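# Move bottle LB from fridge bin to bench

## Task

Find the bottle marked LB in the bin inside the refrigerator, lift it out and set it upright on the bench. The other three bottles must still be upright inside the refrigerator, and the refrigerator door must end up closed. If no bottle carries the LB marking, take none out, close the door, and press the CALL key on the operator panel until it latches down.

## Robot and tools

ROBOT. Two arms, left_arm and right_arm, each a UR-type six-joint arm carrying a Robotiq 140 gripper and a wrist camera. Each arm stands on its own carriage on a single floor track that runs along y at x = 0. left_rail carries left_arm and is always the one on the +y side; right_rail carries right_arm. An arm's base is at x = 0, y = its carriage's position_m, z = 0.04 m, facing +x. The gripper fingers are foldable: grip with the outer quarter of the pads. Gripping nearer the palm, or pressing fingertips onto a surface, can fold the fingers and spoil the grip.

FRAMES. Results give positions in a table-fixed scene frame in metres: table top z = 0, +x is the way the arms face, +y to their left, table edge at x = 0.17. Motion commands are instead in each arm's Hand target axes; the gripper's fingers point along its own +z and close along its y.

execute_actions(actions, cameras). Each action is an object with any of rows, steps, until, left_rail, right_rail. rows: 1 to 15 rows, each applied for one control step (1/30 s). A row is always 18 numbers in [-1, 1]: left dx, dy, dz, rx, ry, rz, gripper position, force_limit, speed, then the same nine for the right arm. The six pose numbers are an offset, not a pose: counted from that arm's Hand target as it stood when the action began, in that target's own axes; every row of the action counts from that same start. Scale: 1.0 = 0.6 m or 180 degrees; rx, ry, rz form one rotation vector. Sending all six as 0 re-commands the current Hand target. Gripper numbers are absolute commands, so repeat the previous values for a gripper you want unchanged (0 is itself a command). steps: 1 to 450 (default 15); after the last row the arm keeps heading for that row's target. Ramp offsets gradually (about 0.01 more per row) to avoid jerks. Orientation commands are clipped to 32 degrees from the measured orientation per step.

GRIPPER. position: +1 fully open (140 mm), about -0.8 pads touch, -1 closes until blocked. force_limit -1 to +1 (light to firm); speed -1 to +1 (about 30 to 250 mm/s). Both start at +1. After closing check object_status: 0 moving, 1 blocked while opening, 2 blocked while closing (a grip), 3 reached the commanded position or pads met. position_measured is in counts (3 open, 230 pads met).

RAILS. Set via {"left_rail": {...}} or {"right_rail": {...}} inside an action: position_m (left_rail -0.8 to 1.5 m, right_rail -1.5 to 0.8 m) is an absolute place on the track; speed_m_s 0.01 to 1; acceleration_factor 0.1 to 1; or {"stop": true}. Out-of-range values make the whole call refused. Wait for arrival with an action like {"steps": 150, "until": {"left_rail": {"position_status": ["!=", "moving"]}}}. Keep the carriages at least 0.78 m apart. A row's target travels with its carriage, so let the carriage arrive before aiming the gripper at a scene point. position_status words: moving, done, contact_stop, time_out, stopped, stopped_with_arm, stopped_for_other_arm, stopped_for_other_carriage; position_answer taken or not_taken (resend once it stands).

move(target, speed, blend, stop_force, zero, blocking, cameras). Drives each gripper in a straight line. target is one 18-number row or a list of up to 15 rows, laid out as above; every row is an offset from the Hand targets at the move's start, not from the previous row. speed: path top speed in m/s, 0.002 to 3.2 (default 0.25), one number or one per target. blend: corner rounding in m for lists. stop_force: 4 to 120 N, one value for both arms; ends an arm's path when it feels that much push against its motion; leave it out when moving away from something already pressed. zero (default true) re-zeroes before the move. blocking=false returns early (not allowed with stop_force); then call wait or stop before new rows or moves. The extra result line "move:" reports the ending (done, off_target, moving, held, fault) and limits (paced, held). Moves cap at 10 s and do not avoid obstacles; steer clear of an arm's own base.

Other tools: wait(seconds 0 to 10); stop() brakes a running move (not carriages); zoom_image(camera, region [x0, y0, x1, y1], at most 504 px each side) on the newest image of that camera; zero_wrist_force(arm "left_arm" or "right_arm"); read_manual(section "licences"); finished_scene(scene 1), which is final.

CAMERAS: cam_high, cam_low, cam_bench_left, cam_bench_mid, cam_bench_right, cam_left_wrist, cam_right_wrist (672x504). Images come with an empty actions list or when named in cameras.

RESULTS. Per arm: end_effector_position (m, the point between closed pads), quaternion wxyz, velocities, Hand target, Joint positions (rail m, then six joints in rad), Joint velocities, joint torques, Wrist force/torque in the gripper's axes, Motor temperatures, Tool commands, rail status.

AVOID. Dropping or flinging bottles, or anything leaving the table (including onto the track or the strip beside it): that fails the task. Hitting fixed or heavy things hard. Contact between the two arms or one gripper closing on the other's fingers. Net force near 150 N or joint torque at its limit (elbow 136, wrist joints about 31 to 34 N m) triggers a 10 s arm stop. Commanding targets past a firm contact. Motors at 85 °C stop the arm, so do not hold loads stretched out for long.

Each tool is called after ">>>" in YAML: its name, and indented under it one key for each argument.

## Session

>>> execute_actions:
  actions: []

Scene clock: 0.00 s.
left_arm: end_effector_position=(+0.3563, +1.2941, +0.5790) position_measured=3 object_status=3 end_effector_quat_wxyz=(+0.000, +0.000, +1.000, +0.000) | right_arm: end_effector_position=(+0.3563, -1.1889, +0.5790) position_measured=3 object_status=3 end_effector_quat_wxyz=(+0.000, +0.000, +1.000, +0.000)
Joint positions: left_arm=[1.216 -0.28 -2.157 1.821 -1.235 -1.571 -0.28] | right_arm=[-1.268 -0.28 -2.157 1.821 -1.235 -1.571 -0.28]
Joint velocities: within noise
Joint torques (N m): no reading
Motor temperatures (°C): left_arm=[30 29 27 35 39 30] | right_arm=[33 35 31 34 35 33]
Wrist force (N): no reading
Wrist torque (N m): no reading
Wrist force, peak (N): no reading
Hand target: left_arm +0.3563, +1.2941, +0.5790; +0.000, +0.000, +1.000, +0.000 | right_arm +0.3563, -1.1889, +0.5790; +0.000, +0.000, +1.000, +0.000
Tool commands: left_gripper/position=+1.0 left_gripper/force_limit=+1.0 left_gripper/speed=+1.0 right_gripper/position=+1.0 right_gripper/force_limit=+1.0 right_gripper/speed=+1.0
left_rail: position_m=1.216 position_status=done
right_rail: position_m=-1.268 position_status=done

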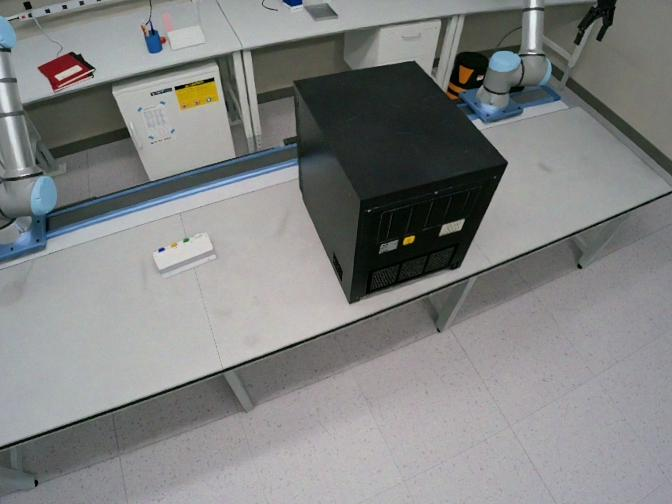

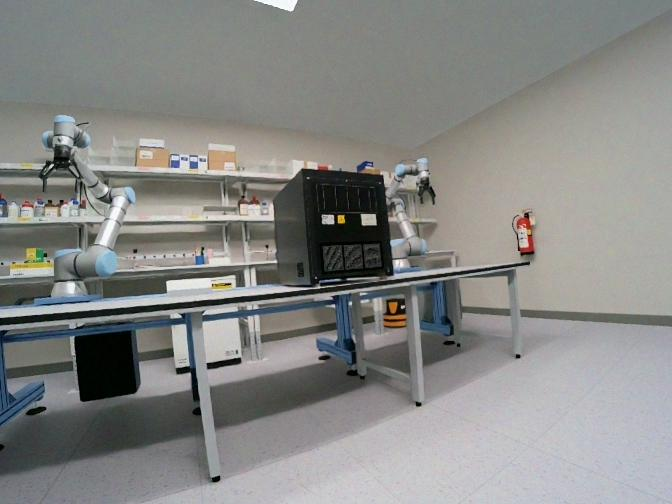

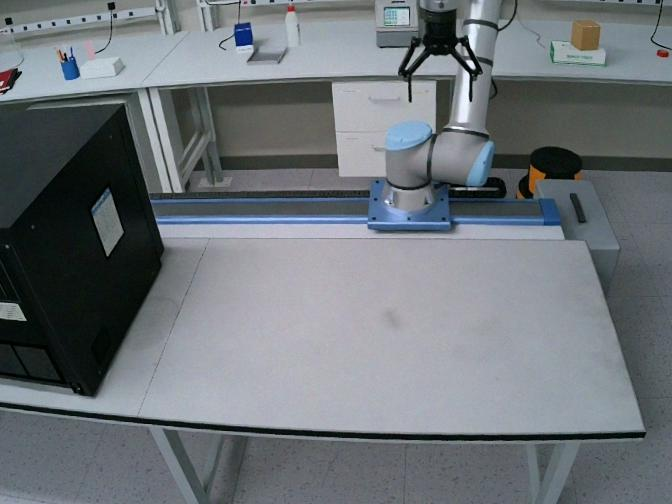

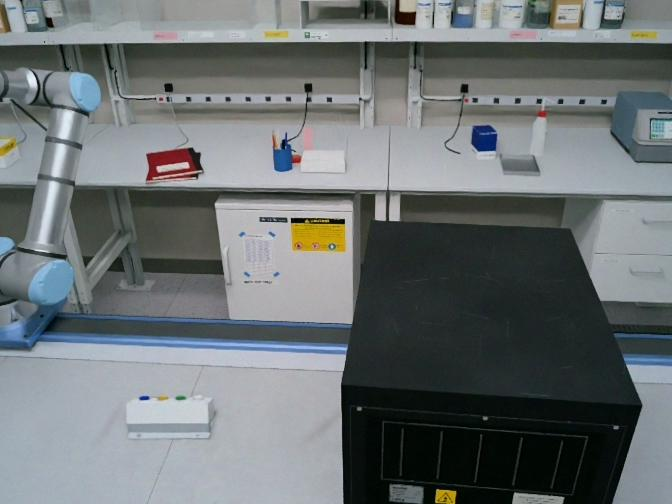

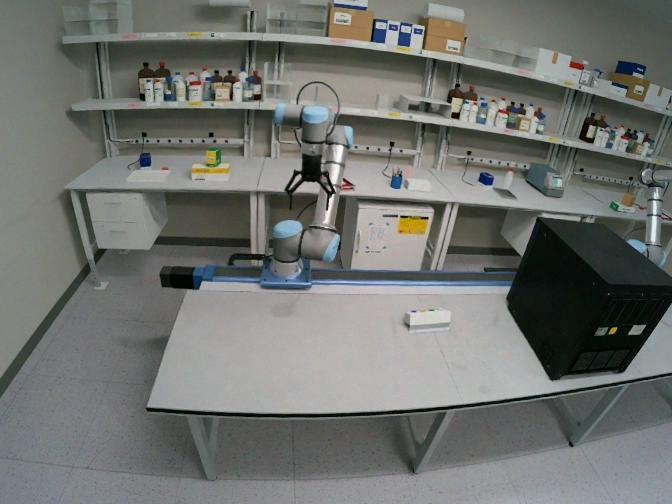

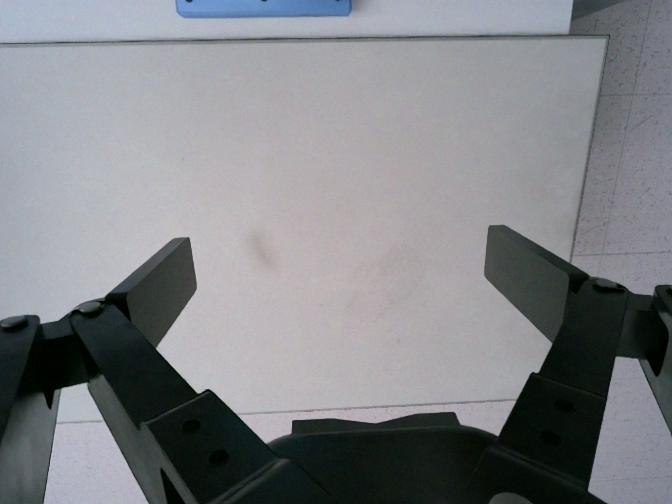

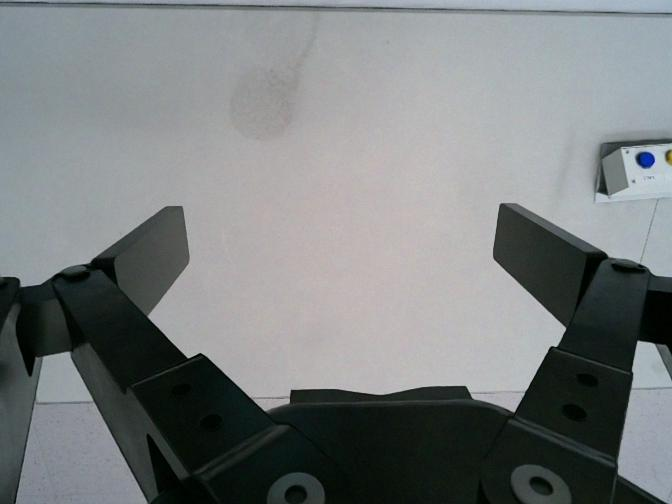

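>>> execute_actions:
  actions:
    - {"right_rail":{"position_m":-0.9},"steps":120,"until":{"right_rail":{"position_status":["!=","moving"]}}}

>>> move:
  target:
    - [0,0,0,0,0,0,1,1,1,0.167,0.7,0,-0.27,0.126,0.27,1,1,1]
    - [0,0,0,0,0,0,1,1,1,0.927,0.702,0.132,-0.541,0.253,0.541,1,1,1]
  blend: [0.1,0]
  speed: 0.4
  cameras: ["cam_right_wrist","cam_bench_right"]

Scene clock: 22.30 s.
left_arm: end_effector_position=(+0.3563, +1.2941, +0.5790) position_measured=3 object_status=3 end_effector_quat_wxyz=(+0.000, +0.000, +1.000, +0.000) | right_arm: end_effector_position=(+0.3563, -0.8214, +0.5790) position_measured=3 object_status=3 end_effector_quat_wxyz=(+0.000, +0.000, +1.000, +0.000)
Joint positions: left_arm=[1.216 -0.28 -2.157 1.821 -1.235 -1.571 -0.28] | right_arm=[-0.9 -0.28 -2.157 1.821 -1.235 -1.571 -0.28]
Joint torques (N m): left_arm=[-0.05 2.51 -51.67 -5.01 -0.36 -0.15] | right_arm=[0.6 -0.61 -49.02 -4.67 -0.09 0.49]
Wrist force (N): left_arm=[0.3 0.2 -0.3] | right_arm=[-0.6 -0.4 -0.2]
Wrist torque (N m): left_arm=[0.05 -0.05 0.00] | right_arm=[-0.09 0.13 0.00]
Wrist force, peak (N): left_arm=[0.5 0.5 -0.2] | right_arm=[-0.4 -4.4 0.3]
Hand target: left_arm +0.3563, +1.2941, +0.5790; +0.000, +0.000, +1.000, +0.000 | right_arm +0.3563, -0.8214, +0.5790; +0.000, +0.000, +1.000, +0.000
Tool commands: left_gripper/position=+1.0 left_gripper/force_limit=+1.0 left_gripper/speed=+1.0 right_gripper/position=+1.0 right_gripper/force_limit=+1.0 right_gripper/speed=+1.0
left_rail: position_m=1.216 position_status=done
right_rail: position_m=-0.900 position_status=done

Scene clock: 26.43 s.
left_arm: end_effector_position=(+0.3563, +1.2941, +0.5790) position_measured=3 object_status=3 end_effector_quat_wxyz=(+0.000, +0.000, +1.000, +0.000) | right_arm: end_effector_position=(-0.1998, -0.4002, +0.4997) position_measured=3 object_status=3 end_effector_quat_wxyz=(-0.299, +0.640, +0.300, +0.640)
Joint positions: left_arm=[1.216 -0.28 -2.157 1.821 -1.235 -1.571 -0.28] | right_arm=[-0.9 -0.147 -3.879 2.317 -1.578 -0.547 3.139]
Joint torques (N m): left_arm=[-0.07 1.44 -52.41 -4.61 -0.11 -0.14] | right_arm=[-13.64 53.32 -9.15 -4.66 -1.99 3.93]
Wrist force (N): left_arm=[0.2 0.2 -0.1] | right_arm=[2.5 -1.7 -0.1]
Wrist torque (N m): left_arm=[0.04 -0.03 0.00] | right_arm=[-0.37 -0.92 -0.28]
Wrist force, peak (N): left_arm=[0.5 0.4 -0.2] | right_arm=[3.1 -5.6 -1.8]
Hand target: left_arm +0.3563, +1.2941, +0.5790; +0.000, +0.000, +1.000, +0.000 | right_arm -0.1999, -0.4002, +0.4997; -0.299, +0.640, +0.300, +0.640
Off the commanded pose: left_arm 0.000 m, 0 deg | right_arm 0.000 m, 0 deg.
left_rail: position_m=1.216 position_status=done
right_rail: position_m=-0.900 position_status=done
shoulder posture changed (right arm): the wrist came as close to joint 2's axis as it can, and the arm is now in the other of its two shoulder postures.
move: done
camera_calibration:
cam_right_wrist: T_world_to_cam=[[0.743331, -0.668867, -0.00865451, -0.110852], [-0.24011, -0.254721, -0.936731, 0.310646], [0.624344, 0.69838, -0.349944, 0.762143], [0, 0, 0, 1]] pos_world=[-0.31885, -0.527282, 0.55674]
Images, in order (width x height): cam_bench_right 672x504, cam_right_wrist 672x504.

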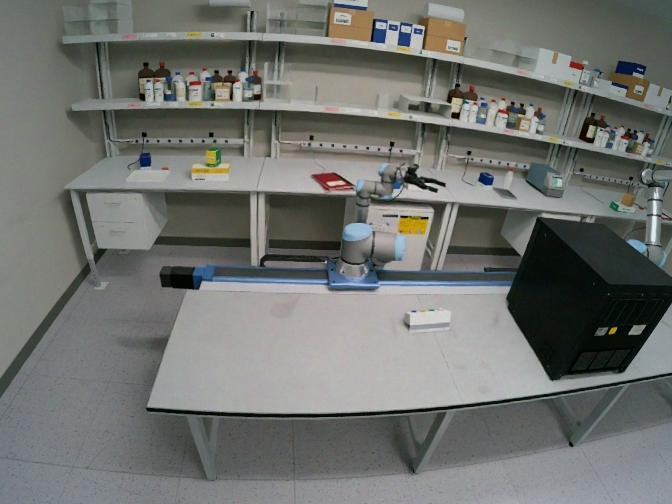

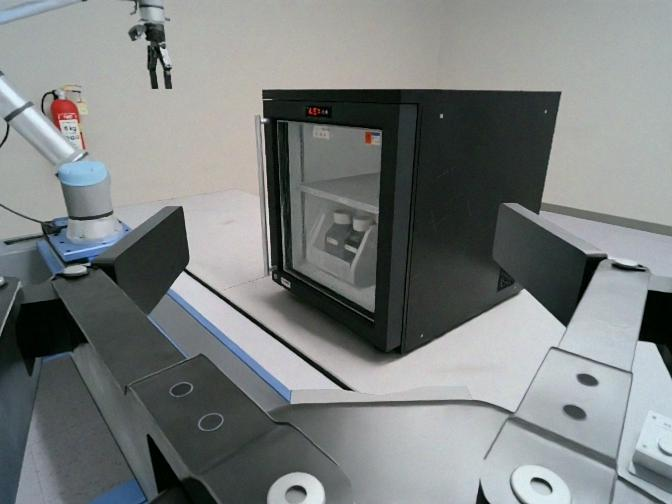

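>>> zoom_image:
  camera: "cam_right_wrist"
  region: [240, 80, 450, 370]

Scaled by 1.738 from the camera's 672x504 image, which has a finer 960x720 frame.

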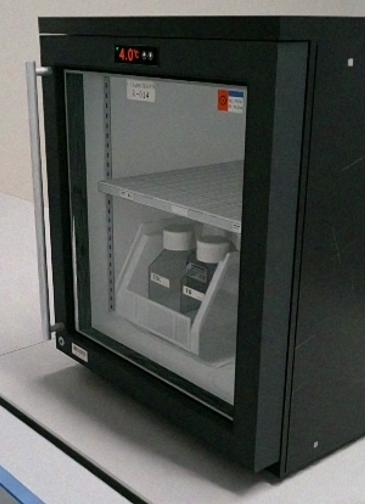

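>>> move:
  target:
    - [0,0,0,0,0,0,1,1,1,0.132,0.07,-0.927,0.271,-0.126,-0.27,1,1,1]
    - [0,0,0,0,0,0,1,1,1,0.132,0.29,-1.02,0.541,-0.253,-0.541,1,1,1]
  blend: [0.1,0]
  speed: 0.4

every number of target 2 of 2 must lie in its column's range; nothing of the call was run
Scene clock: 42.63 s.
left_arm: end_effector_position=(+0.3563, +1.2941, +0.5790) position_measured=3 object_status=3 end_effector_quat_wxyz=(+0.000, +0.000, +1.000, +0.000) | right_arm: end_effector_position=(-0.1999, -0.4002, +0.4997) position_measured=3 object_status=3 end_effector_quat_wxyz=(-0.299, +0.640, +0.300, +0.640)
Joint positions: left_arm=[1.216 -0.28 -2.157 1.821 -1.235 -1.571 -0.28] | right_arm=[-0.9 -0.148 -3.88 2.317 -1.578 -0.547 3.14]
Joint torques (N m): left_arm=[0.74 3.51 -52.75 -4.41 -0.25 -0.38] | right_arm=[-12.93 51.49 -9.07 -4.38 -1.99 3.96]
Wrist force (N): left_arm=[0.1 -0.2 -0.2] | right_arm=[2.4 -1.5 -0.5]
Wrist torque (N m): left_arm=[-0.05 -0.02 0.00] | right_arm=[-0.31 -0.90 -0.27]
Wrist force, peak (N): left_arm=[0.5 0.5 0.0] | right_arm=[2.9 -2.0 -0.4]
Hand target: left_arm +0.3563, +1.2941, +0.5790; +0.000, +0.000, +1.000, +0.000 | right_arm -0.1999, -0.4002, +0.4997; -0.299, +0.640, +0.300, +0.640
Tool commands: left_gripper/position=+1.0 left_gripper/force_limit=+1.0 left_gripper/speed=+1.0 right_gripper/position=+1.0 right_gripper/force_limit=+1.0 right_gripper/speed=+1.0
Off the commanded pose: left_arm 0.000 m, 0 deg | right_arm 0.000 m, 0 deg.
left_rail: position_m=1.216 position_status=done
right_rail: position_m=-0.900 position_status=done

>>> move:
  target: [0,0,0,0,0,0,1,1,1,0.133,0.585,0.487,0.541,-0.253,-0.541,1,1,1]
  speed: 0.4

Scene clock: 50.30 s.
left_arm: end_effector_position=(+0.3563, +1.2941, +0.5790) position_measured=3 object_status=3 end_effector_quat_wxyz=(+0.000, +0.000, +1.000, +0.000) | right_arm: end_effector_position=(+0.2567, -0.4004, +0.5798) position_measured=3 object_status=3 end_effector_quat_wxyz=(+0.000, +0.000, +1.000, +0.000)
Joint positions: left_arm=[1.216 -0.28 -2.157 1.821 -1.235 -1.571 -0.28] | right_arm=[-0.9 0.781 -1.814 1.63 -1.386 -1.571 0.781]
Joint torques (N m): left_arm=[-1.29 2.24 -52.03 -4.63 -0.01 -0.16] | right_arm=[12.64 -12.7 -58.55 -1.46 -2.34 -3.32]
Motor temperatures (°C): left_arm=[30 29 27 35 39 30] | right_arm=[32 34 31 34 35 33]
Wrist force (N): left_arm=[0.2 0.3 -0.3] | right_arm=[-0.6 -0.2 -0.2]
Wrist torque (N m): left_arm=[0.08 -0.04 -0.01] | right_arm=[-0.05 0.13 0.02]
Wrist force, peak (N): left_arm=[0.5 0.5 -0.5] | right_arm=[2.0 -3.9 -1.1]
Hand target: left_arm +0.3563, +1.2941, +0.5790; +0.000, +0.000, +1.000, +0.000 | right_arm +0.2568, -0.4004, +0.5798; +0.000, +0.000, +1.000, +0.000
Off the commanded pose: left_arm 0.000 m, 0 deg | right_arm 0.000 m, 0 deg.
left_rail: position_m=1.216 position_status=done
right_rail: position_m=-0.900 position_status=done
shoulder posture changed (right arm): the wrist came as close to joint 2's axis as it can, and the arm is now in the other of its two shoulder postures.
move: done

>>> move:
  target:
    - [0,0,0,0,0,0,1,1,1,0.512,0.417,-0.033,-0.2,0,0.2,1,1,1]
    - [0,0,0,0,0,0,1,1,1,0.428,0.583,0.433,-0.7,0,0.7,1,1,1]
  speed: 0.5
  blend: [0.1,0]

>>> execute_actions:
  actions:
    - {"right_rail":{"position_m":-0.65},"steps":120,"until":{"right_rail":{"position_status":["!=","moving"]}}}
  cameras: ["cam_right_wrist","cam_bench_right"]

Scene clock: 60.07 s.
left_arm: end_effector_position=(+0.3563, +1.2941, +0.5790) position_measured=3 object_status=3 end_effector_quat_wxyz=(+0.000, +0.000, +1.000, +0.000) | right_arm: end_effector_position=(-0.0008, -0.0534, +0.3202) position_measured=3 object_status=3 end_effector_quat_wxyz=(-0.009, +0.693, +0.034, +0.720)
Joint positions: left_arm=[1.216 -0.28 -2.157 1.821 -1.235 -1.571 -0.28] | right_arm=[-0.9 1.766 -0.71 1.557 -3.709 -3.281 3.382]
Joint torques (N m): left_arm=[-1.51 2.92 -53.17 -4.85 -0.28 -0.44] | right_arm=[10.93 -123.97 -23.4 0.72 1.63 4.36]
Wrist force (N): left_arm=[0.1 0.1 -0.3] | right_arm=[2.7 -1.8 0.1]
Wrist torque (N m): left_arm=[0.02 -0.01 0.00] | right_arm=[-0.37 -0.97 -0.28]
Wrist force, peak (N): left_arm=[0.6 0.5 0.0] | right_arm=[8.1 -1.5 -0.2]
Hand target: left_arm +0.3563, +1.2941, +0.5790; +0.000, +0.000, +1.000, +0.000 | right_arm -0.0008, -0.0534, +0.3202; -0.009, +0.692, +0.034, +0.721 (not the last commanded pose)
Off the commanded pose: left_arm 0.000 m, 0 deg | right_arm 0.003 m, 3 deg.
left_rail: position_m=1.216 position_status=done
right_rail: position_m=-0.900 position_status=done
led back after a hold (right arm): the arm was led back toward your command in small steps, so it may still be short of it.
move: held (right_arm; a check stopped the path); limits=held
pose unreachable (right arm): on one or more control steps of this call, first in action 0 (counted from 0), this arm could not follow its commanded pose, so it was not sent that pose on those steps. It may still have moved: this result reports where it is.
cause: moving toward the commanded pose would bring two parts of the arm too close to each other (its gripper and another part of the arm, with joints 5 (wrist 1) to 7 (wrist 3) between them, 10 mm apart when it was first held).

Scene clock: 61.20 s.
left_arm: end_effector_position=(+0.3563, +1.2941, +0.5790) position_measured=3 object_status=3 end_effector_quat_wxyz=(+0.000, +0.000, +1.000, +0.000) | right_arm: end_effector_position=(-0.0008, +0.1966, +0.3202) position_measured=3 object_status=3 end_effector_quat_wxyz=(-0.009, +0.692, +0.034, +0.721)
Joint positions: left_arm=[1.216 -0.28 -2.157 1.821 -1.235 -1.571 -0.28] | right_arm=[-0.65 1.766 -0.711 1.558 -3.707 -3.281 3.384]
Joint torques (N m): left_arm=[0.32 4.97 -52.66 -4.71 -0.34 -0.25] | right_arm=[-4.13 -120.14 -25.39 0.46 -3.17 4.15]
Wrist force (N): left_arm=[0.1 0.2 -0.5] | right_arm=[2.7 -1.2 0.4]
Wrist torque (N m): left_arm=[0.04 -0.03 0.00] | right_arm=[-0.24 -0.97 -0.27]
Wrist force, peak (N): left_arm=[0.4 0.2 -0.7] | right_arm=[2.7 -5.8 1.1]
Hand target: left_arm +0.3563, +1.2941, +0.5790; +0.000, +0.000, +1.000, +0.000 | right_arm -0.0008, +0.1966, +0.3202; -0.009, +0.692, +0.034, +0.721 (not the last commanded pose)
Tool commands: left_gripper/position=+1.0 left_gripper/force_limit=+1.0 left_gripper/speed=+1.0 right_gripper/position=+1.0 right_gripper/force_limit=+1.0 right_gripper/speed=+1.0
Off the commanded pose: left_arm 0.000 m, 0 deg | right_arm 0.003 m, 3 deg.
left_rail: position_m=1.216 position_status=done
right_rail: position_m=-0.650 position_status=done
camera_calibration:
cam_right_wrist: T_world_to_cam=[[0.0224582, -0.999419, 0.0256258, 0.192258], [-0.311049, -0.0313452, -0.949877, 0.302543], [0.950129, 0.0133617, -0.311572, 0.280949], [0, 0, 0, 1]] pos_world=[-0.17715, 0.197876, 0.369988]
Images, in order (width x height): cam_bench_right 672x504, cam_right_wrist 672x504.

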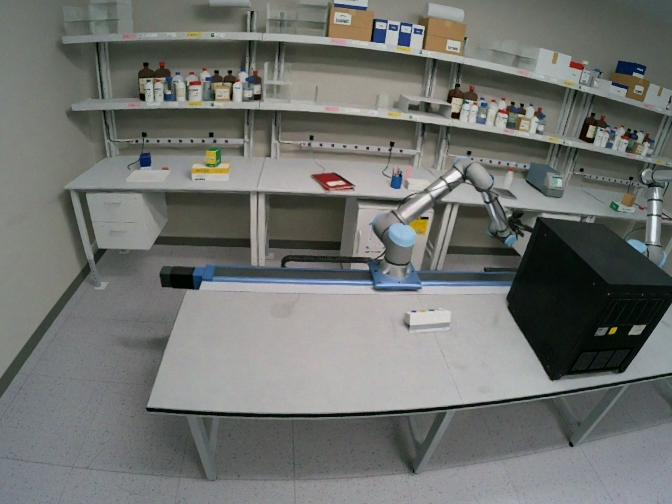

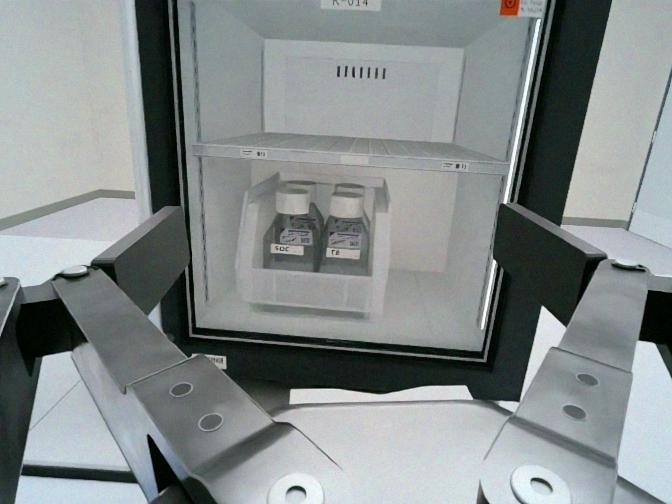

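>>> zoom_image:
  camera: "cam_right_wrist"
  region: [225, 130, 405, 330]

>>> zoom_image:
  camera: "cam_right_wrist"
  region: [120, 0, 624, 400]

Scaled by 2.520 from the camera's 672x504 image, which has a finer 960x720 frame.

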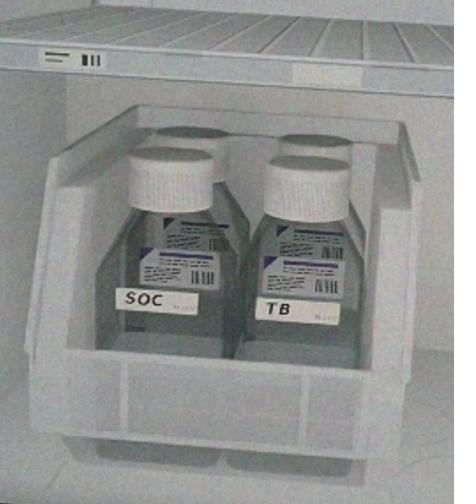

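Scaled by 1.000.

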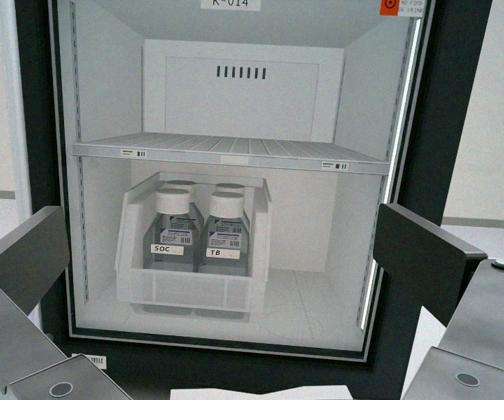

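>>> execute_actions:
  actions:
    - {"right_rail":{"position_m":-1.3},"left_rail":{"position_m":1.4},"steps":150,"until":{"all":{"status":"ended"}}}

>>> move:
  target: [0.15,-0.93,0.35,0.385,0.385,-0.385,1,1,1,0,0,0,0,0,0,1,1,1]
  speed: 0.4
  cameras: ["cam_left_wrist"]

Scene clock: 92.43 s.
left_arm: end_effector_position=(+0.3563, +1.4786, +0.5790) position_measured=3 object_status=3 end_effector_quat_wxyz=(+0.000, +0.000, +1.000, +0.000) | right_arm: end_effector_position=(-0.0009, -0.4534, +0.3202) position_measured=3 object_status=3 end_effector_quat_wxyz=(-0.009, +0.692, +0.034, +0.721)
Joint positions: left_arm=[1.4 -0.281 -2.157 1.821 -1.235 -1.571 -0.28] | right_arm=[-1.3 1.766 -0.711 1.558 -3.707 -3.281 3.384]
Joint torques (N m): left_arm=[-0.17 5.24 -53.01 -4.91 -0.31 -0.31] | right_arm=[-14 -109.28 -36.08 -2.61 0.29 3.8]
Wrist force (N): left_arm=[0.1 0.0 -0.2] | right_arm=[2.1 -1.6 -0.1]
Wrist torque (N m): left_arm=[0.00 -0.02 -0.01] | right_arm=[-0.34 -0.85 -0.27]
Wrist force, peak (N): left_arm=[-0.4 5.3 -0.5] | right_arm=[2.8 -6.4 0.6]
Hand target: left_arm +0.3563, +1.4786, +0.5790; +0.000, +0.000, +1.000, +0.000 | right_arm -0.0008, -0.4534, +0.3202; -0.009, +0.692, +0.034, +0.721 (not the last commanded pose)
Tool commands: left_gripper/position=+1.0 left_gripper/force_limit=+1.0 left_gripper/speed=+1.0 right_gripper/position=+1.0 right_gripper/force_limit=+1.0 right_gripper/speed=+1.0
Off the commanded pose: left_arm 0.000 m, 0 deg | right_arm 0.003 m, 3 deg.
left_rail: position_m=1.400 position_status=done
right_rail: position_m=-1.300 position_status=done

Scene clock: 97.00 s.
left_arm: end_effector_position=(+0.2664, +0.9206, +0.3690) position_measured=3 object_status=3 end_effector_quat_wxyz=(+0.500, +0.500, -0.500, +0.500) | right_arm: end_effector_position=(-0.0008, -0.4534, +0.3202) position_measured=3 object_status=3 end_effector_quat_wxyz=(-0.009, +0.692, +0.034, +0.721)
Joint positions: left_arm=[1.4 -1.099 -1.315 2.728 -4.555 -2.042 -3.142] | right_arm=[-1.3 1.766 -0.711 1.558 -3.707 -3.281 3.384]
Joint torques (N m): left_arm=[-13.27 -15.93 -1.55 -6.79 2.81 -2.17] | right_arm=[-13.95 -96.65 -27.66 -2.33 1.27 1.22]
Wrist force (N): left_arm=[3.8 -2.5 4.2] | right_arm=[2.2 -1.7 -0.5]
Wrist torque (N m): left_arm=[-0.21 0.08 0.00] | right_arm=[-0.36 -0.87 -0.26]
Wrist force, peak (N): left_arm=[2.7 -3.0 5.3] | right_arm=[2.8 -1.6 -0.1]
Hand target: left_arm +0.2664, +0.9206, +0.3690; +0.500, +0.500, -0.500, +0.500 | right_arm -0.0008, -0.4534, +0.3202; -0.009, +0.692, +0.034, +0.721
Off the commanded pose: left_arm 0.000 m, 0 deg | right_arm 0.000 m, 0 deg.
left_rail: position_m=1.400 position_status=done
right_rail: position_m=-1.300 position_status=done
move: done; limits=paced
camera_calibration:
cam_left_wrist: T_world_to_cam=[[-0.998597, 0.0507137, -0.0152386, 0.228898], [0.0304801, 0.315158, -0.94855, 0.0561432], [-0.0433019, -0.947683, -0.316262, 1.18417], [0, 0, 0, 1]] pos_world=[0.278142, 1.09291, 0.431249]
Images, in order (width x height): cam_left_wrist 672x504.

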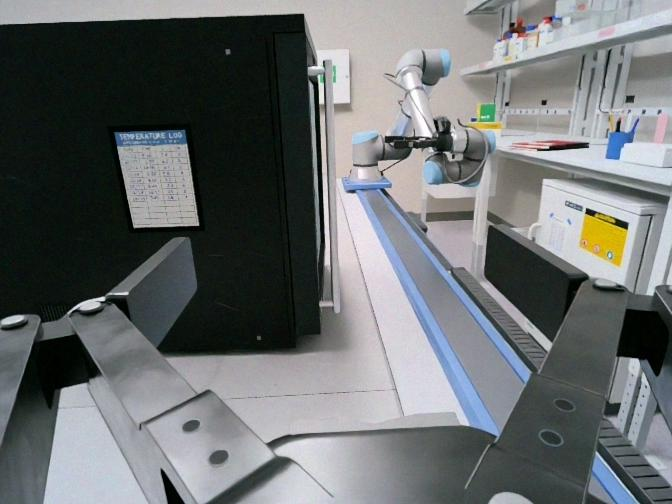

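>>> zoom_image:
  camera: "cam_left_wrist"
  region: [270, 30, 390, 340]

Scaled by 1.626 from the camera's 672x504 image, which has a finer 960x720 frame.

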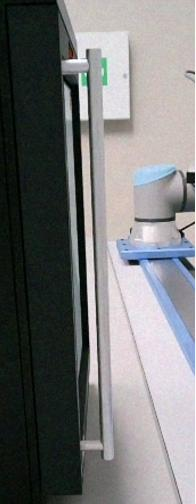

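>>> move:
  target: [-0.115,0.014,0.684,0,0,0,-0.444,-0.5,0,0,0,0,0,0,0,1,1,1]
  speed: 0.3
  cameras: ["cam_left_wrist"]

Scene clock: 110.87 s.
left_arm: end_effector_position=(+0.2581, +0.5102, +0.3002) position_measured=185 object_status=3 end_effector_quat_wxyz=(+0.500, +0.500, -0.500, +0.500) | right_arm: end_effector_position=(-0.0008, -0.4534, +0.3202) position_measured=3 object_status=3 end_effector_quat_wxyz=(-0.009, +0.692, +0.034, +0.721)
Joint positions: left_arm=[1.4 -1.423 -0.926 2.115 -4.331 -1.718 -3.142] | right_arm=[-1.3 1.766 -0.711 1.558 -3.707 -3.281 3.384]
Joint torques (N m): left_arm=[-13.46 -61.34 -33.22 1.08 2.83 1.04] | right_arm=[-11.98 -96.85 -28.08 -1.93 1.05 -3.16]
Wrist force (N): left_arm=[3.4 -2.4 4.4] | right_arm=[2.5 -1.3 -0.3]
Wrist torque (N m): left_arm=[-0.18 0.19 0.03] | right_arm=[-0.27 -0.94 -0.27]
Wrist force, peak (N): left_arm=[2.7 -2.4 6.4] | right_arm=[2.8 -2.1 -0.1]
Hand target: left_arm +0.2581, +0.5101, +0.3002; +0.500, +0.500, -0.500, +0.500 | right_arm -0.0008, -0.4534, +0.3202; -0.009, +0.692, +0.034, +0.721
Off the commanded pose: left_arm 0.000 m, 0 deg | right_arm 0.000 m, 0 deg.
left_rail: position_m=1.400 position_status=done
right_rail: position_m=-1.300 position_status=done
move: done
camera_calibration:
cam_left_wrist: T_world_to_cam=[[-0.998601, 0.0506147, -0.0152753, 0.24035], [0.0304783, 0.315041, -0.948589, 0.120448], [-0.0432002, -0.947728, -0.316143, 0.773138], [0, 0, 0, 1]] pos_world=[0.269743, 0.682613, 0.362349]
Images, in order (width x height): cam_left_wrist 672x504.

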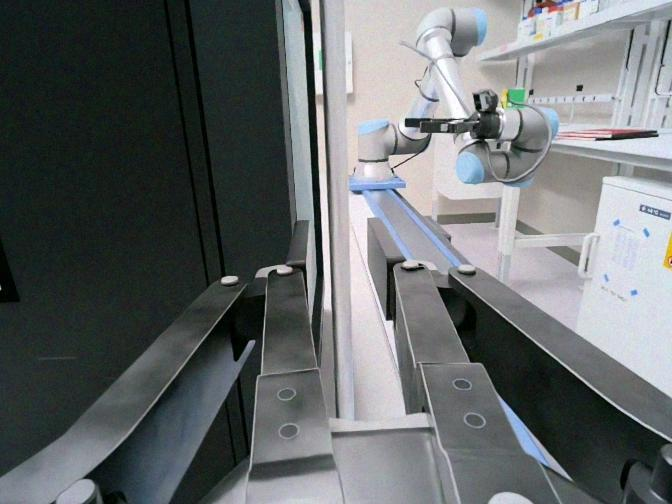

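>>> move:
  target: [0,-0.002,0.12,0,0,0,-0.444,-0.5,0,0,0,0,0,0,0,1,1,1]
  speed: 0.06
  stop_force: 12
  cameras: ["cam_left_wrist"]

>>> zoom_image:
  camera: "cam_left_wrist"
  region: [240, 100, 460, 340]

Scene clock: 123.13 s.
left_arm: end_effector_position=(+0.2593, +0.4382, +0.3002) position_measured=185 object_status=3 end_effector_quat_wxyz=(+0.500, +0.500, -0.500, +0.500) | right_arm: end_effector_position=(-0.0008, -0.4534, +0.3202) position_measured=3 object_status=3 end_effector_quat_wxyz=(-0.009, +0.692, +0.034, +0.721)
Joint positions: left_arm=[1.4 -1.437 -0.874 1.978 -4.246 -1.704 -3.142] | right_arm=[-1.3 1.766 -0.711 1.558 -3.707 -3.281 3.384]
Joint torques (N m): left_arm=[-13.13 -67.6 -35.87 0.53 2.63 0.58] | right_arm=[-11.29 -96.15 -28.74 -1.79 1 -3.03]
Wrist force (N): left_arm=[3.4 -2.0 4.4] | right_arm=[2.6 -1.7 -0.1]
Wrist torque (N m): left_arm=[-0.11 0.19 0.02] | right_arm=[-0.37 -0.96 -0.28]
Wrist force, peak (N): left_arm=[3.6 -2.3 5.2] | right_arm=[2.8 -1.8 -0.1]
Hand target: left_arm +0.2593, +0.4382, +0.3002; +0.500, +0.500, -0.500, +0.500 | right_arm -0.0008, -0.4534, +0.3202; -0.009, +0.692, +0.034, +0.721
Off the commanded pose: left_arm 0.000 m, 0 deg | right_arm 0.000 m, 0 deg.
left_rail: position_m=1.400 position_status=done
right_rail: position_m=-1.300 position_status=done
move: done
camera_calibration:
cam_left_wrist: T_world_to_cam=[[-0.998601, 0.0506147, -0.0152753, 0.245298], [0.0304783, 0.315041, -0.948589, 0.143123], [-0.0432002, -0.947728, -0.316143, 0.704863], [0, 0, 0, 1]] pos_world=[0.271043, 0.610513, 0.362349]
Images, in order (width x height): cam_left_wrist 672x504.

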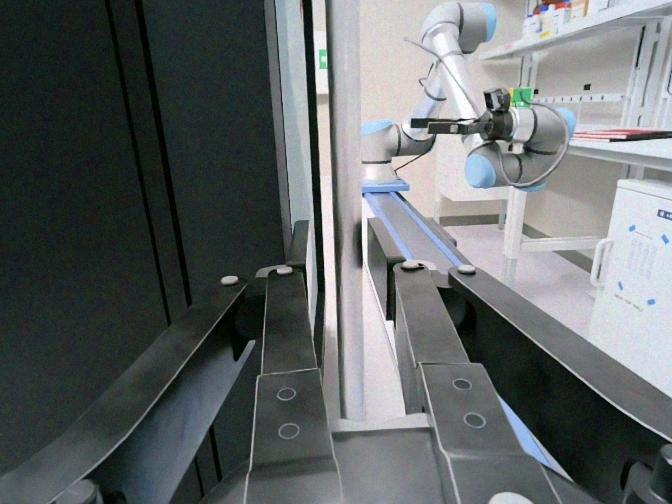

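Scaled by 2.100 from the camera's 672x504 image, which has a finer 960x720 frame.

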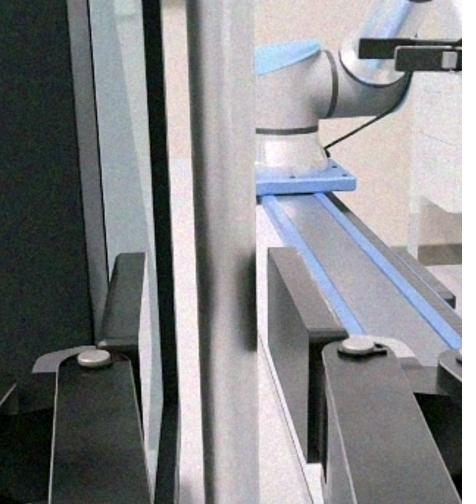

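>>> execute_actions:
  actions:
    - {"rows":[[0,0,0,0,0,0,-1,-0.3,-1,0,0,0,0,0,0,1,1,1]],"steps":60}
  cameras: ["cam_left_wrist"]

Scene clock: 128.57 s.
left_arm: end_effector_position=(+0.2593, +0.4381, +0.3002) position_measured=203 object_status=2 end_effector_quat_wxyz=(+0.500, +0.500, -0.500, +0.500) | right_arm: end_effector_position=(-0.0008, -0.4534, +0.3202) position_measured=3 object_status=3 end_effector_quat_wxyz=(-0.009, +0.692, +0.034, +0.721)
Joint positions: left_arm=[1.4 -1.437 -0.874 1.978 -4.246 -1.704 -3.142] | right_arm=[-1.3 1.766 -0.711 1.558 -3.707 -3.281 3.384]
Joint torques (N m): left_arm=[46.17 -67.57 -35.33 0.56 21.49 0.45] | right_arm=[-9.89 -97.03 -29.09 -1.87 0.97 -3.16]
Wrist force (N): left_arm=[5.8 39.1 -15.4] | right_arm=[2.3 -1.6 -0.5]
Wrist torque (N m): left_arm=[-0.91 0.23 -0.14] | right_arm=[-0.33 -0.90 -0.27]
Wrist force, peak (N): left_arm=[5.8 39.4 -15.3] | right_arm=[2.7 -1.9 -0.4]
Hand target: left_arm +0.2593, +0.4381, +0.3002; +0.500, +0.500, -0.500, +0.500 | right_arm -0.0008, -0.4534, +0.3202; -0.009, +0.692, +0.034, +0.721
Off the commanded pose: left_arm 0.000 m, 0 deg | right_arm 0.000 m, 0 deg.
left_rail: position_m=1.400 position_status=done
right_rail: position_m=-1.300 position_status=done
camera_calibration:
cam_left_wrist: T_world_to_cam=[[-0.998601, 0.0506147, -0.0152753, 0.245298], [0.0304783, 0.315041, -0.948589, 0.143123], [-0.0432002, -0.947728, -0.316143, 0.704863], [0, 0, 0, 1]] pos_world=[0.271043, 0.610513, 0.362349]
Images, in order (width x height): cam_left_wrist 672x504.

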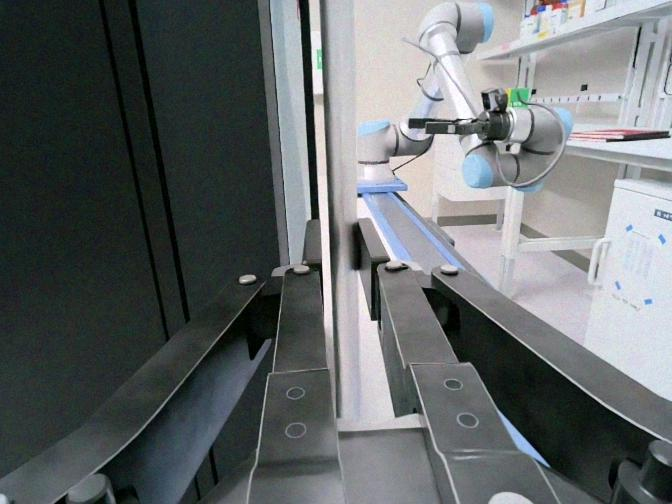

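>>> move:
  target:
    - [0,0.033,0.0015,0.0139,0,0,-1,-0.3,-1,0,0,0,0,0,0,1,1,1]
    - [0,0.1315,0.0233,0.0556,0,0,-1,-0.3,-1,0,0,0,0,0,0,1,1,1]
  speed: 0.05
  blend: [0.005,0]
  cameras: ["cam_left_wrist"]

Scene clock: 138.40 s.
left_arm: end_effector_position=(+0.1804, +0.4242, +0.3003) position_measured=209 object_status=2 end_effector_quat_wxyz=(+0.455, +0.542, -0.454, +0.542) | right_arm: end_effector_position=(-0.0008, -0.4534, +0.3202) position_measured=3 object_status=3 end_effector_quat_wxyz=(-0.009, +0.692, +0.034, +0.721)
Joint positions: left_arm=[1.4 -1.654 -0.892 2.023 -4.273 -1.312 -3.142] | right_arm=[-1.3 1.766 -0.711 1.558 -3.707 -3.281 3.384]
Joint torques (N m): left_arm=[-11.82 -73.26 -47.77 -0.32 3.33 1.01] | right_arm=[-9.35 -97.41 -29.58 -2.01 0.7 -3.05]
Wrist force (N): left_arm=[-6.2 -2.2 -14.2] | right_arm=[2.3 -1.6 -0.4]
Wrist torque (N m): left_arm=[-0.47 0.08 -0.31] | right_arm=[-0.34 -0.89 -0.27]
Wrist force, peak (N): left_arm=[5.9 39.5 -15.6] | right_arm=[2.8 -1.9 -0.2]
Hand target: left_arm +0.1804, +0.4241, +0.3002; +0.455, +0.542, -0.454, +0.542 | right_arm -0.0008, -0.4534, +0.3202; -0.009, +0.692, +0.034, +0.721
Off the commanded pose: left_arm 0.000 m, 0 deg | right_arm 0.000 m, 0 deg.
left_rail: position_m=1.400 position_status=done
right_rail: position_m=-1.300 position_status=done
move: done
camera_calibration:
cam_left_wrist: T_world_to_cam=[[-0.992213, -0.123624, -0.0151735, 0.239926], [-0.0247976, 0.315459, -0.948615, 0.159814], [0.122058, -0.940852, -0.316068, 0.655577], [0, 0, 0, 1]] pos_world=[0.162002, 0.596047, 0.362449]
Images, in order (width x height): cam_left_wrist 672x504.

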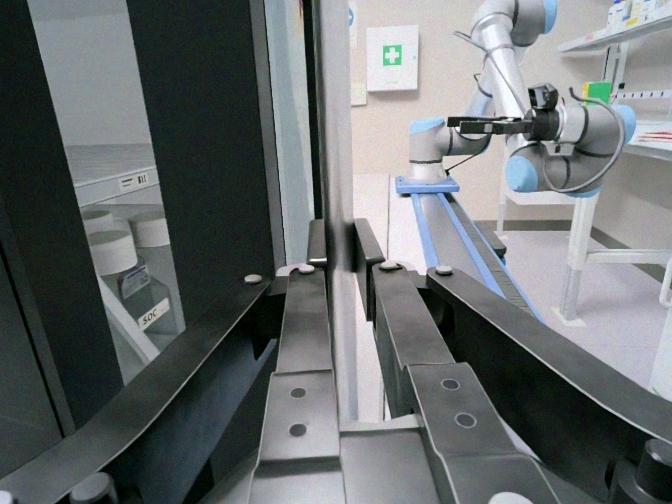

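>>> move:
  target:
    - [0,0.1315,0.0233,0.0556,0,0,-1,-0.3,-1,0,0,0,0,0,0,1,1,1]
    - [0,0.257,0.0692,0.1111,0,0,-1,-0.3,-1,0,0,0,0,0,0,1,1,1]
    - [0,0.3725,0.136,0.1667,0,0,-1,-0.3,-1,0,0,0,0,0,0,1,1,1]
    - [0,0.474,0.2217,0.2222,0,0,-1,-0.3,-1,0,0,0,0,0,0,1,1,1]
    - [0,0.5605,0.3247,0.2778,0,0,-1,-0.3,-1,0,0,0,0,0,0,1,1,1]
  speed: 0.12
  blend: [0.01,0.01,0.01,0.01,0]
  cameras: ["cam_left_wrist","cam_bench_mid"]

Scene clock: 146.50 s.
left_arm: end_effector_position=(-0.1169, +0.1738, +0.3003) position_measured=209 object_status=2 end_effector_quat_wxyz=(+0.183, +0.683, -0.183, +0.683) | right_arm: end_effector_position=(-0.0008, -0.4534, +0.3202) position_measured=3 object_status=3 end_effector_quat_wxyz=(-0.009, +0.692, +0.034, +0.721)
Joint positions: left_arm=[1.4 -2.097 -0.299 0.696 -3.477 0.003 -3.203] | right_arm=[-1.3 1.766 -0.711 1.558 -3.707 -3.281 3.384]
Joint torques (N m): left_arm=[35.75 -142.12 -69.13 3.12 4.09 -2.08] | right_arm=[-8.43 -95.4 -30.44 -2.08 0.63 -3.33]
Wrist force (N): left_arm=[-19.3 -2.0 -17.3] | right_arm=[2.5 -1.6 0.2]
Wrist torque (N m): left_arm=[-0.33 0.09 -0.19] | right_arm=[-0.32 -0.95 -0.27]
Wrist force, peak (N): left_arm=[-19.3 -2.0 -17.3] | right_arm=[2.9 -1.6 -0.2]
Hand target: left_arm -0.1168, +0.1737, +0.3003; +0.183, +0.683, -0.183, +0.683 | right_arm -0.0008, -0.4534, +0.3202; -0.009, +0.692, +0.034, +0.721
Off the commanded pose: left_arm 0.000 m, 0 deg | right_arm 0.000 m, 0 deg.
left_rail: position_m=1.400 position_status=done
right_rail: position_m=-1.300 position_status=done
move: done
camera_calibration:
cam_left_wrist: T_world_to_cam=[[-0.543005, -0.839594, -0.0151025, 0.0909125], [-0.257802, 0.183795, -0.948556, 0.227146], [0.799177, -0.511177, -0.31625, 0.46076], [0, 0, 0, 1]] pos_world=[-0.260304, 0.270111, 0.362549]
Images, in order (width x height): cam_bench_mid 672x504, cam_left_wrist 672x504.

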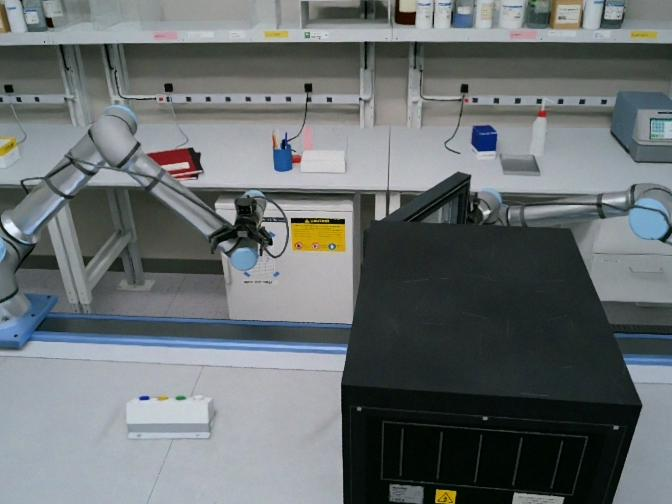

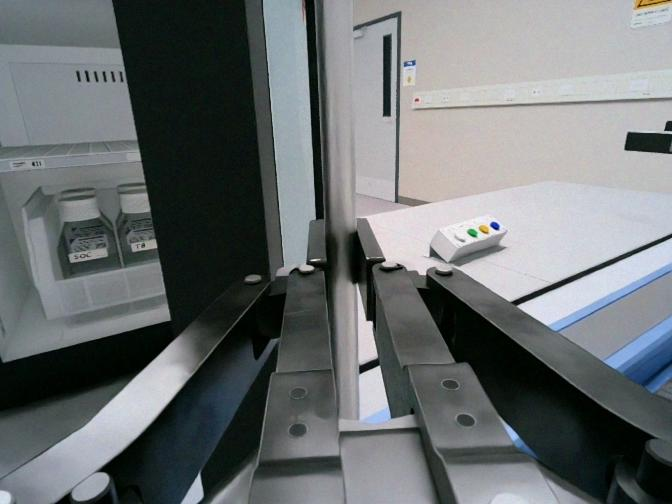

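>>> execute_actions:
  actions:
    - {"rows":[[0,0,0,0,0,0,-0.4,-0.3,-1,0,0,0,0,0,0,1,1,1]],"steps":30}

>>> move:
  target:
    - [0,0,-0.167,0,0,0,-0.4,-0.3,-1,0,0,0,0,0,0,1,1,1]
    - [0,-0.446,-0.148,-0.333,0,0,-0.4,-0.3,-1,0,0,0,0,0,0,1,1,1]
  speed: 0.25
  blend: [0.02,0]

>>> execute_actions:
  actions:
    - {"rows":[[0,0,0,0,0,0,-1,-1,-0.5,0,0,0,0,0,0,1,1,1]],"steps":5}
    - {"left_rail":{"position_m":1.2},"steps":120,"until":{"left_rail":{"position_status":["!=","moving"]}}}
  cameras: ["cam_left_wrist","cam_bench_mid"]

Scene clock: 156.77 s.
left_arm: end_effector_position=(-0.1168, +0.1737, +0.3004) position_measured=179 object_status=3 end_effector_quat_wxyz=(+0.183, +0.683, -0.183, +0.683) | right_arm: end_effector_position=(-0.0008, -0.4534, +0.3202) position_measured=3 object_status=3 end_effector_quat_wxyz=(-0.009, +0.692, +0.034, +0.721)
Joint positions: left_arm=[1.4 -2.097 -0.299 0.695 -3.477 0.003 -3.203] | right_arm=[-1.3 1.766 -0.711 1.558 -3.707 -3.281 3.384]
Joint torques (N m): left_arm=[0.57 -115.24 -56.5 -1.47 1.74 1.08] | right_arm=[-7.57 -96.68 -31.3 -1.99 0.49 -3.03]
Wrist force (N): left_arm=[2.5 -3.1 4.2] | right_arm=[2.5 -1.2 -0.1]
Wrist torque (N m): left_arm=[-0.25 0.48 -0.04] | right_arm=[-0.26 -0.93 -0.27]
Wrist force, peak (N): left_arm=[-20.0 -2.1 -18.2] | right_arm=[2.7 -1.9 -0.3]
Hand target: left_arm -0.1168, +0.1737, +0.3003; +0.183, +0.683, -0.183, +0.683 | right_arm -0.0008, -0.4534, +0.3202; -0.009, +0.692, +0.034, +0.721
Off the commanded pose: left_arm 0.000 m, 0 deg | right_arm 0.000 m, 0 deg.
left_rail: position_m=1.400 position_status=done
right_rail: position_m=-1.300 position_status=done

Scene clock: 160.03 s.
left_arm: end_effector_position=(-0.0601, +0.4499, +0.3002) position_measured=179 object_status=3 end_effector_quat_wxyz=(+0.500, +0.500, -0.499, +0.500) | right_arm: end_effector_position=(-0.0008, -0.4534, +0.3202) position_measured=3 object_status=3 end_effector_quat_wxyz=(-0.009, +0.692, +0.034, +0.721)
Joint positions: left_arm=[1.4 -1.958 -0.922 2.103 -4.323 -1.181 -3.142] | right_arm=[-1.3 1.766 -0.711 1.558 -3.707 -3.281 3.384]
Joint torques (N m): left_arm=[13.37 -95.03 -12.19 -7.26 -2.81 0.98] | right_arm=[-7.87 -95.86 -31.38 -2.03 0.52 -3.25]
Wrist force (N): left_arm=[2.3 -2.9 3.4] | right_arm=[2.0 -1.8 -0.4]
Wrist torque (N m): left_arm=[-0.31 0.44 0.01] | right_arm=[-0.38 -0.81 -0.27]
Wrist force, peak (N): left_arm=[2.5 -4.1 6.9] | right_arm=[2.8 -1.6 -0.2]
Hand target: left_arm -0.0601, +0.4499, +0.3002; +0.500, +0.500, -0.499, +0.500 | right_arm -0.0008, -0.4534, +0.3202; -0.009, +0.692, +0.034, +0.721
Off the commanded pose: left_arm 0.000 m, 0 deg | right_arm 0.000 m, 0 deg.
left_rail: position_m=1.400 position_status=done
right_rail: position_m=-1.300 position_status=done
move: done

Scene clock: 161.23 s.
left_arm: end_effector_position=(-0.0601, +0.2499, +0.3003) position_measured=232 object_status=3 end_effector_quat_wxyz=(+0.500, +0.500, -0.499, +0.500) | right_arm: end_effector_position=(-0.0008, -0.4534, +0.3202) position_measured=3 object_status=3 end_effector_quat_wxyz=(-0.009, +0.692, +0.034, +0.721)
Joint positions: left_arm=[1.2 -1.958 -0.922 2.103 -4.323 -1.182 -3.142] | right_arm=[-1.3 1.766 -0.711 1.558 -3.707 -3.281 3.384]
Joint torques (N m): left_arm=[3.63 -67.4 -18.56 0.07 -0.94 0.88] | right_arm=[-6.23 -96.77 -31.13 -2.1 0.5 -3.06]
Wrist force (N): left_arm=[2.3 -2.8 3.7] | right_arm=[2.4 -1.5 -0.2]
Wrist torque (N m): left_arm=[-0.30 0.43 0.01] | right_arm=[-0.32 -0.91 -0.28]
Wrist force, peak (N): left_arm=[2.7 -3.3 7.3] | right_arm=[2.9 -1.5 -0.2]
Hand target: left_arm -0.0601, +0.2499, +0.3002; +0.500, +0.500, -0.499, +0.500 | right_arm -0.0008, -0.4534, +0.3202; -0.009, +0.692, +0.034, +0.721
Off the commanded pose: left_arm 0.000 m, 0 deg | right_arm 0.000 m, 0 deg.
left_rail: position_m=1.200 position_status=done
right_rail: position_m=-1.300 position_status=done
camera_calibration:
cam_left_wrist: T_world_to_cam=[[-0.998668, 0.0493189, -0.0151901, -0.0638154], [0.0299851, 0.315004, -0.948617, 0.21225], [-0.0419998, -0.947808, -0.316063, 0.512793], [0, 0, 0, 1]] pos_world=[-0.0485575, 0.422318, 0.362449]
Images, in order (width x height): cam_bench_mid 672x504, cam_left_wrist 672x504.

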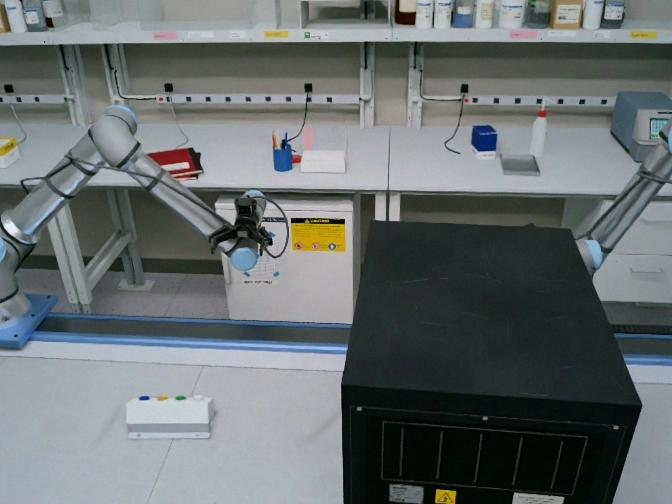

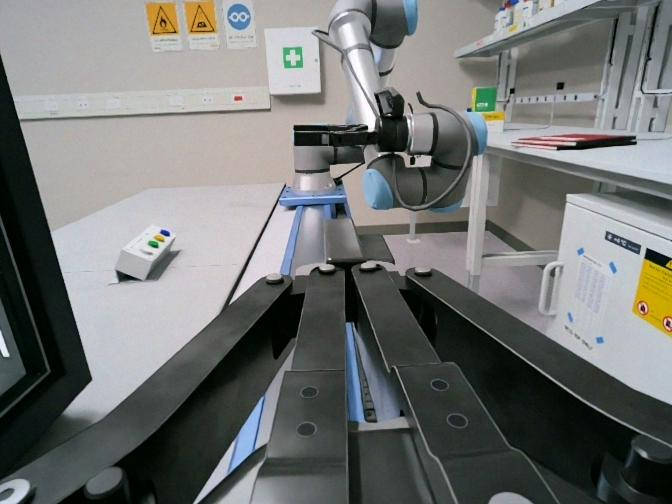

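>>> wait:
  seconds: 0.1
  cameras: ["cam_left_wrist","cam_right_wrist"]

Scene clock: 166.77 s.
left_arm: end_effector_position=(-0.0601, +0.2499, +0.3002) position_measured=232 object_status=3 end_effector_quat_wxyz=(+0.500, +0.500, -0.499, +0.500) | right_arm: end_effector_position=(-0.0008, -0.4534, +0.3202) position_measured=3 object_status=3 end_effector_quat_wxyz=(-0.009, +0.692, +0.034, +0.721)
Joint positions: left_arm=[1.2 -1.958 -0.922 2.103 -4.323 -1.182 -3.142] | right_arm=[-1.3 1.766 -0.711 1.558 -3.707 -3.281 3.384]
Joint torques (N m): left_arm=[-12.34 -63.56 -12.11 0.06 2.02 1.14] | right_arm=[-6.32 -97.4 -31.41 -2.06 0.54 -2.99]
Wrist force (N): left_arm=[2.4 -3.0 3.7] | right_arm=[2.3 -1.3 -0.5]
Wrist torque (N m): left_arm=[-0.34 0.41 0.01] | right_arm=[-0.27 -0.89 -0.27]
Wrist force, peak (N): left_arm=[2.8 -2.9 3.9] | right_arm=[2.8 -1.4 -0.1]
Hand target: left_arm -0.0601, +0.2499, +0.3002; +0.500, +0.500, -0.499, +0.500 | right_arm -0.0008, -0.4534, +0.3202; -0.009, +0.692, +0.034, +0.721
Tool commands: left_gripper/position=-1.0 left_gripper/force_limit=-1.0 left_gripper/speed=-0.5 right_gripper/position=+1.0 right_gripper/force_limit=+1.0 right_gripper/speed=+1.0
Off the commanded pose: left_arm 0.000 m, 0 deg | right_arm 0.000 m, 0 deg.
left_rail: position_m=1.200 position_status=done
right_rail: position_m=-1.300 position_status=done
wait: 0.10 s; at rest from the start
camera_calibration:
cam_left_wrist: T_world_to_cam=[[-0.998664, 0.0493524, -0.0152827, -0.0637956], [0.0300876, 0.31509, -0.948585, 0.212207], [-0.0419995, -0.947778, -0.316154, 0.512814], [0, 0, 0, 1]] pos_world=[-0.0485573, 0.422318, 0.362449]
cam_right_wrist: T_world_to_cam=[[0.0223634, -0.999421, 0.0256573, -0.457393], [-0.311052, -0.0313456, -0.949876, 0.282168], [0.95013, 0.0132617, -0.311572, 0.289589], [0, 0, 0, 1]] pos_world=[-0.17715, -0.452124, 0.369988]
Images, in order (width x height): cam_left_wrist 672x504, cam_right_wrist 672x504.

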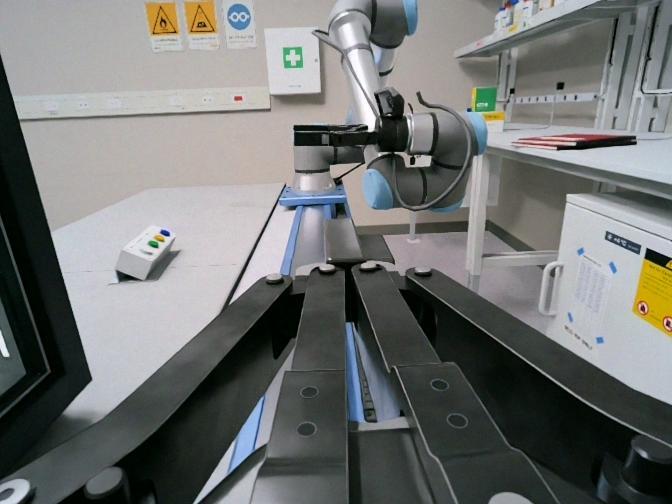

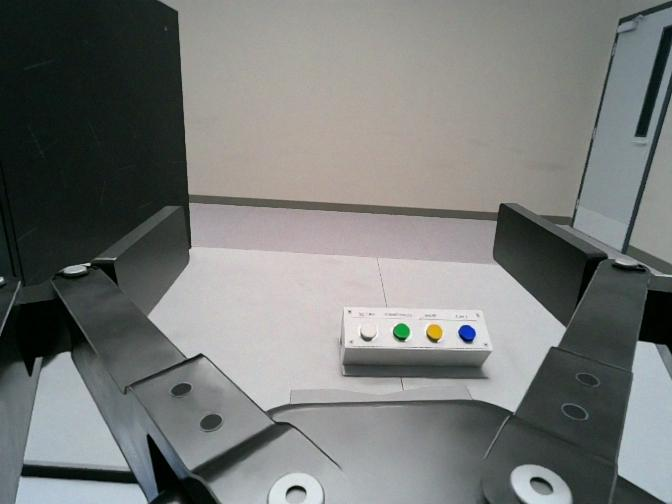

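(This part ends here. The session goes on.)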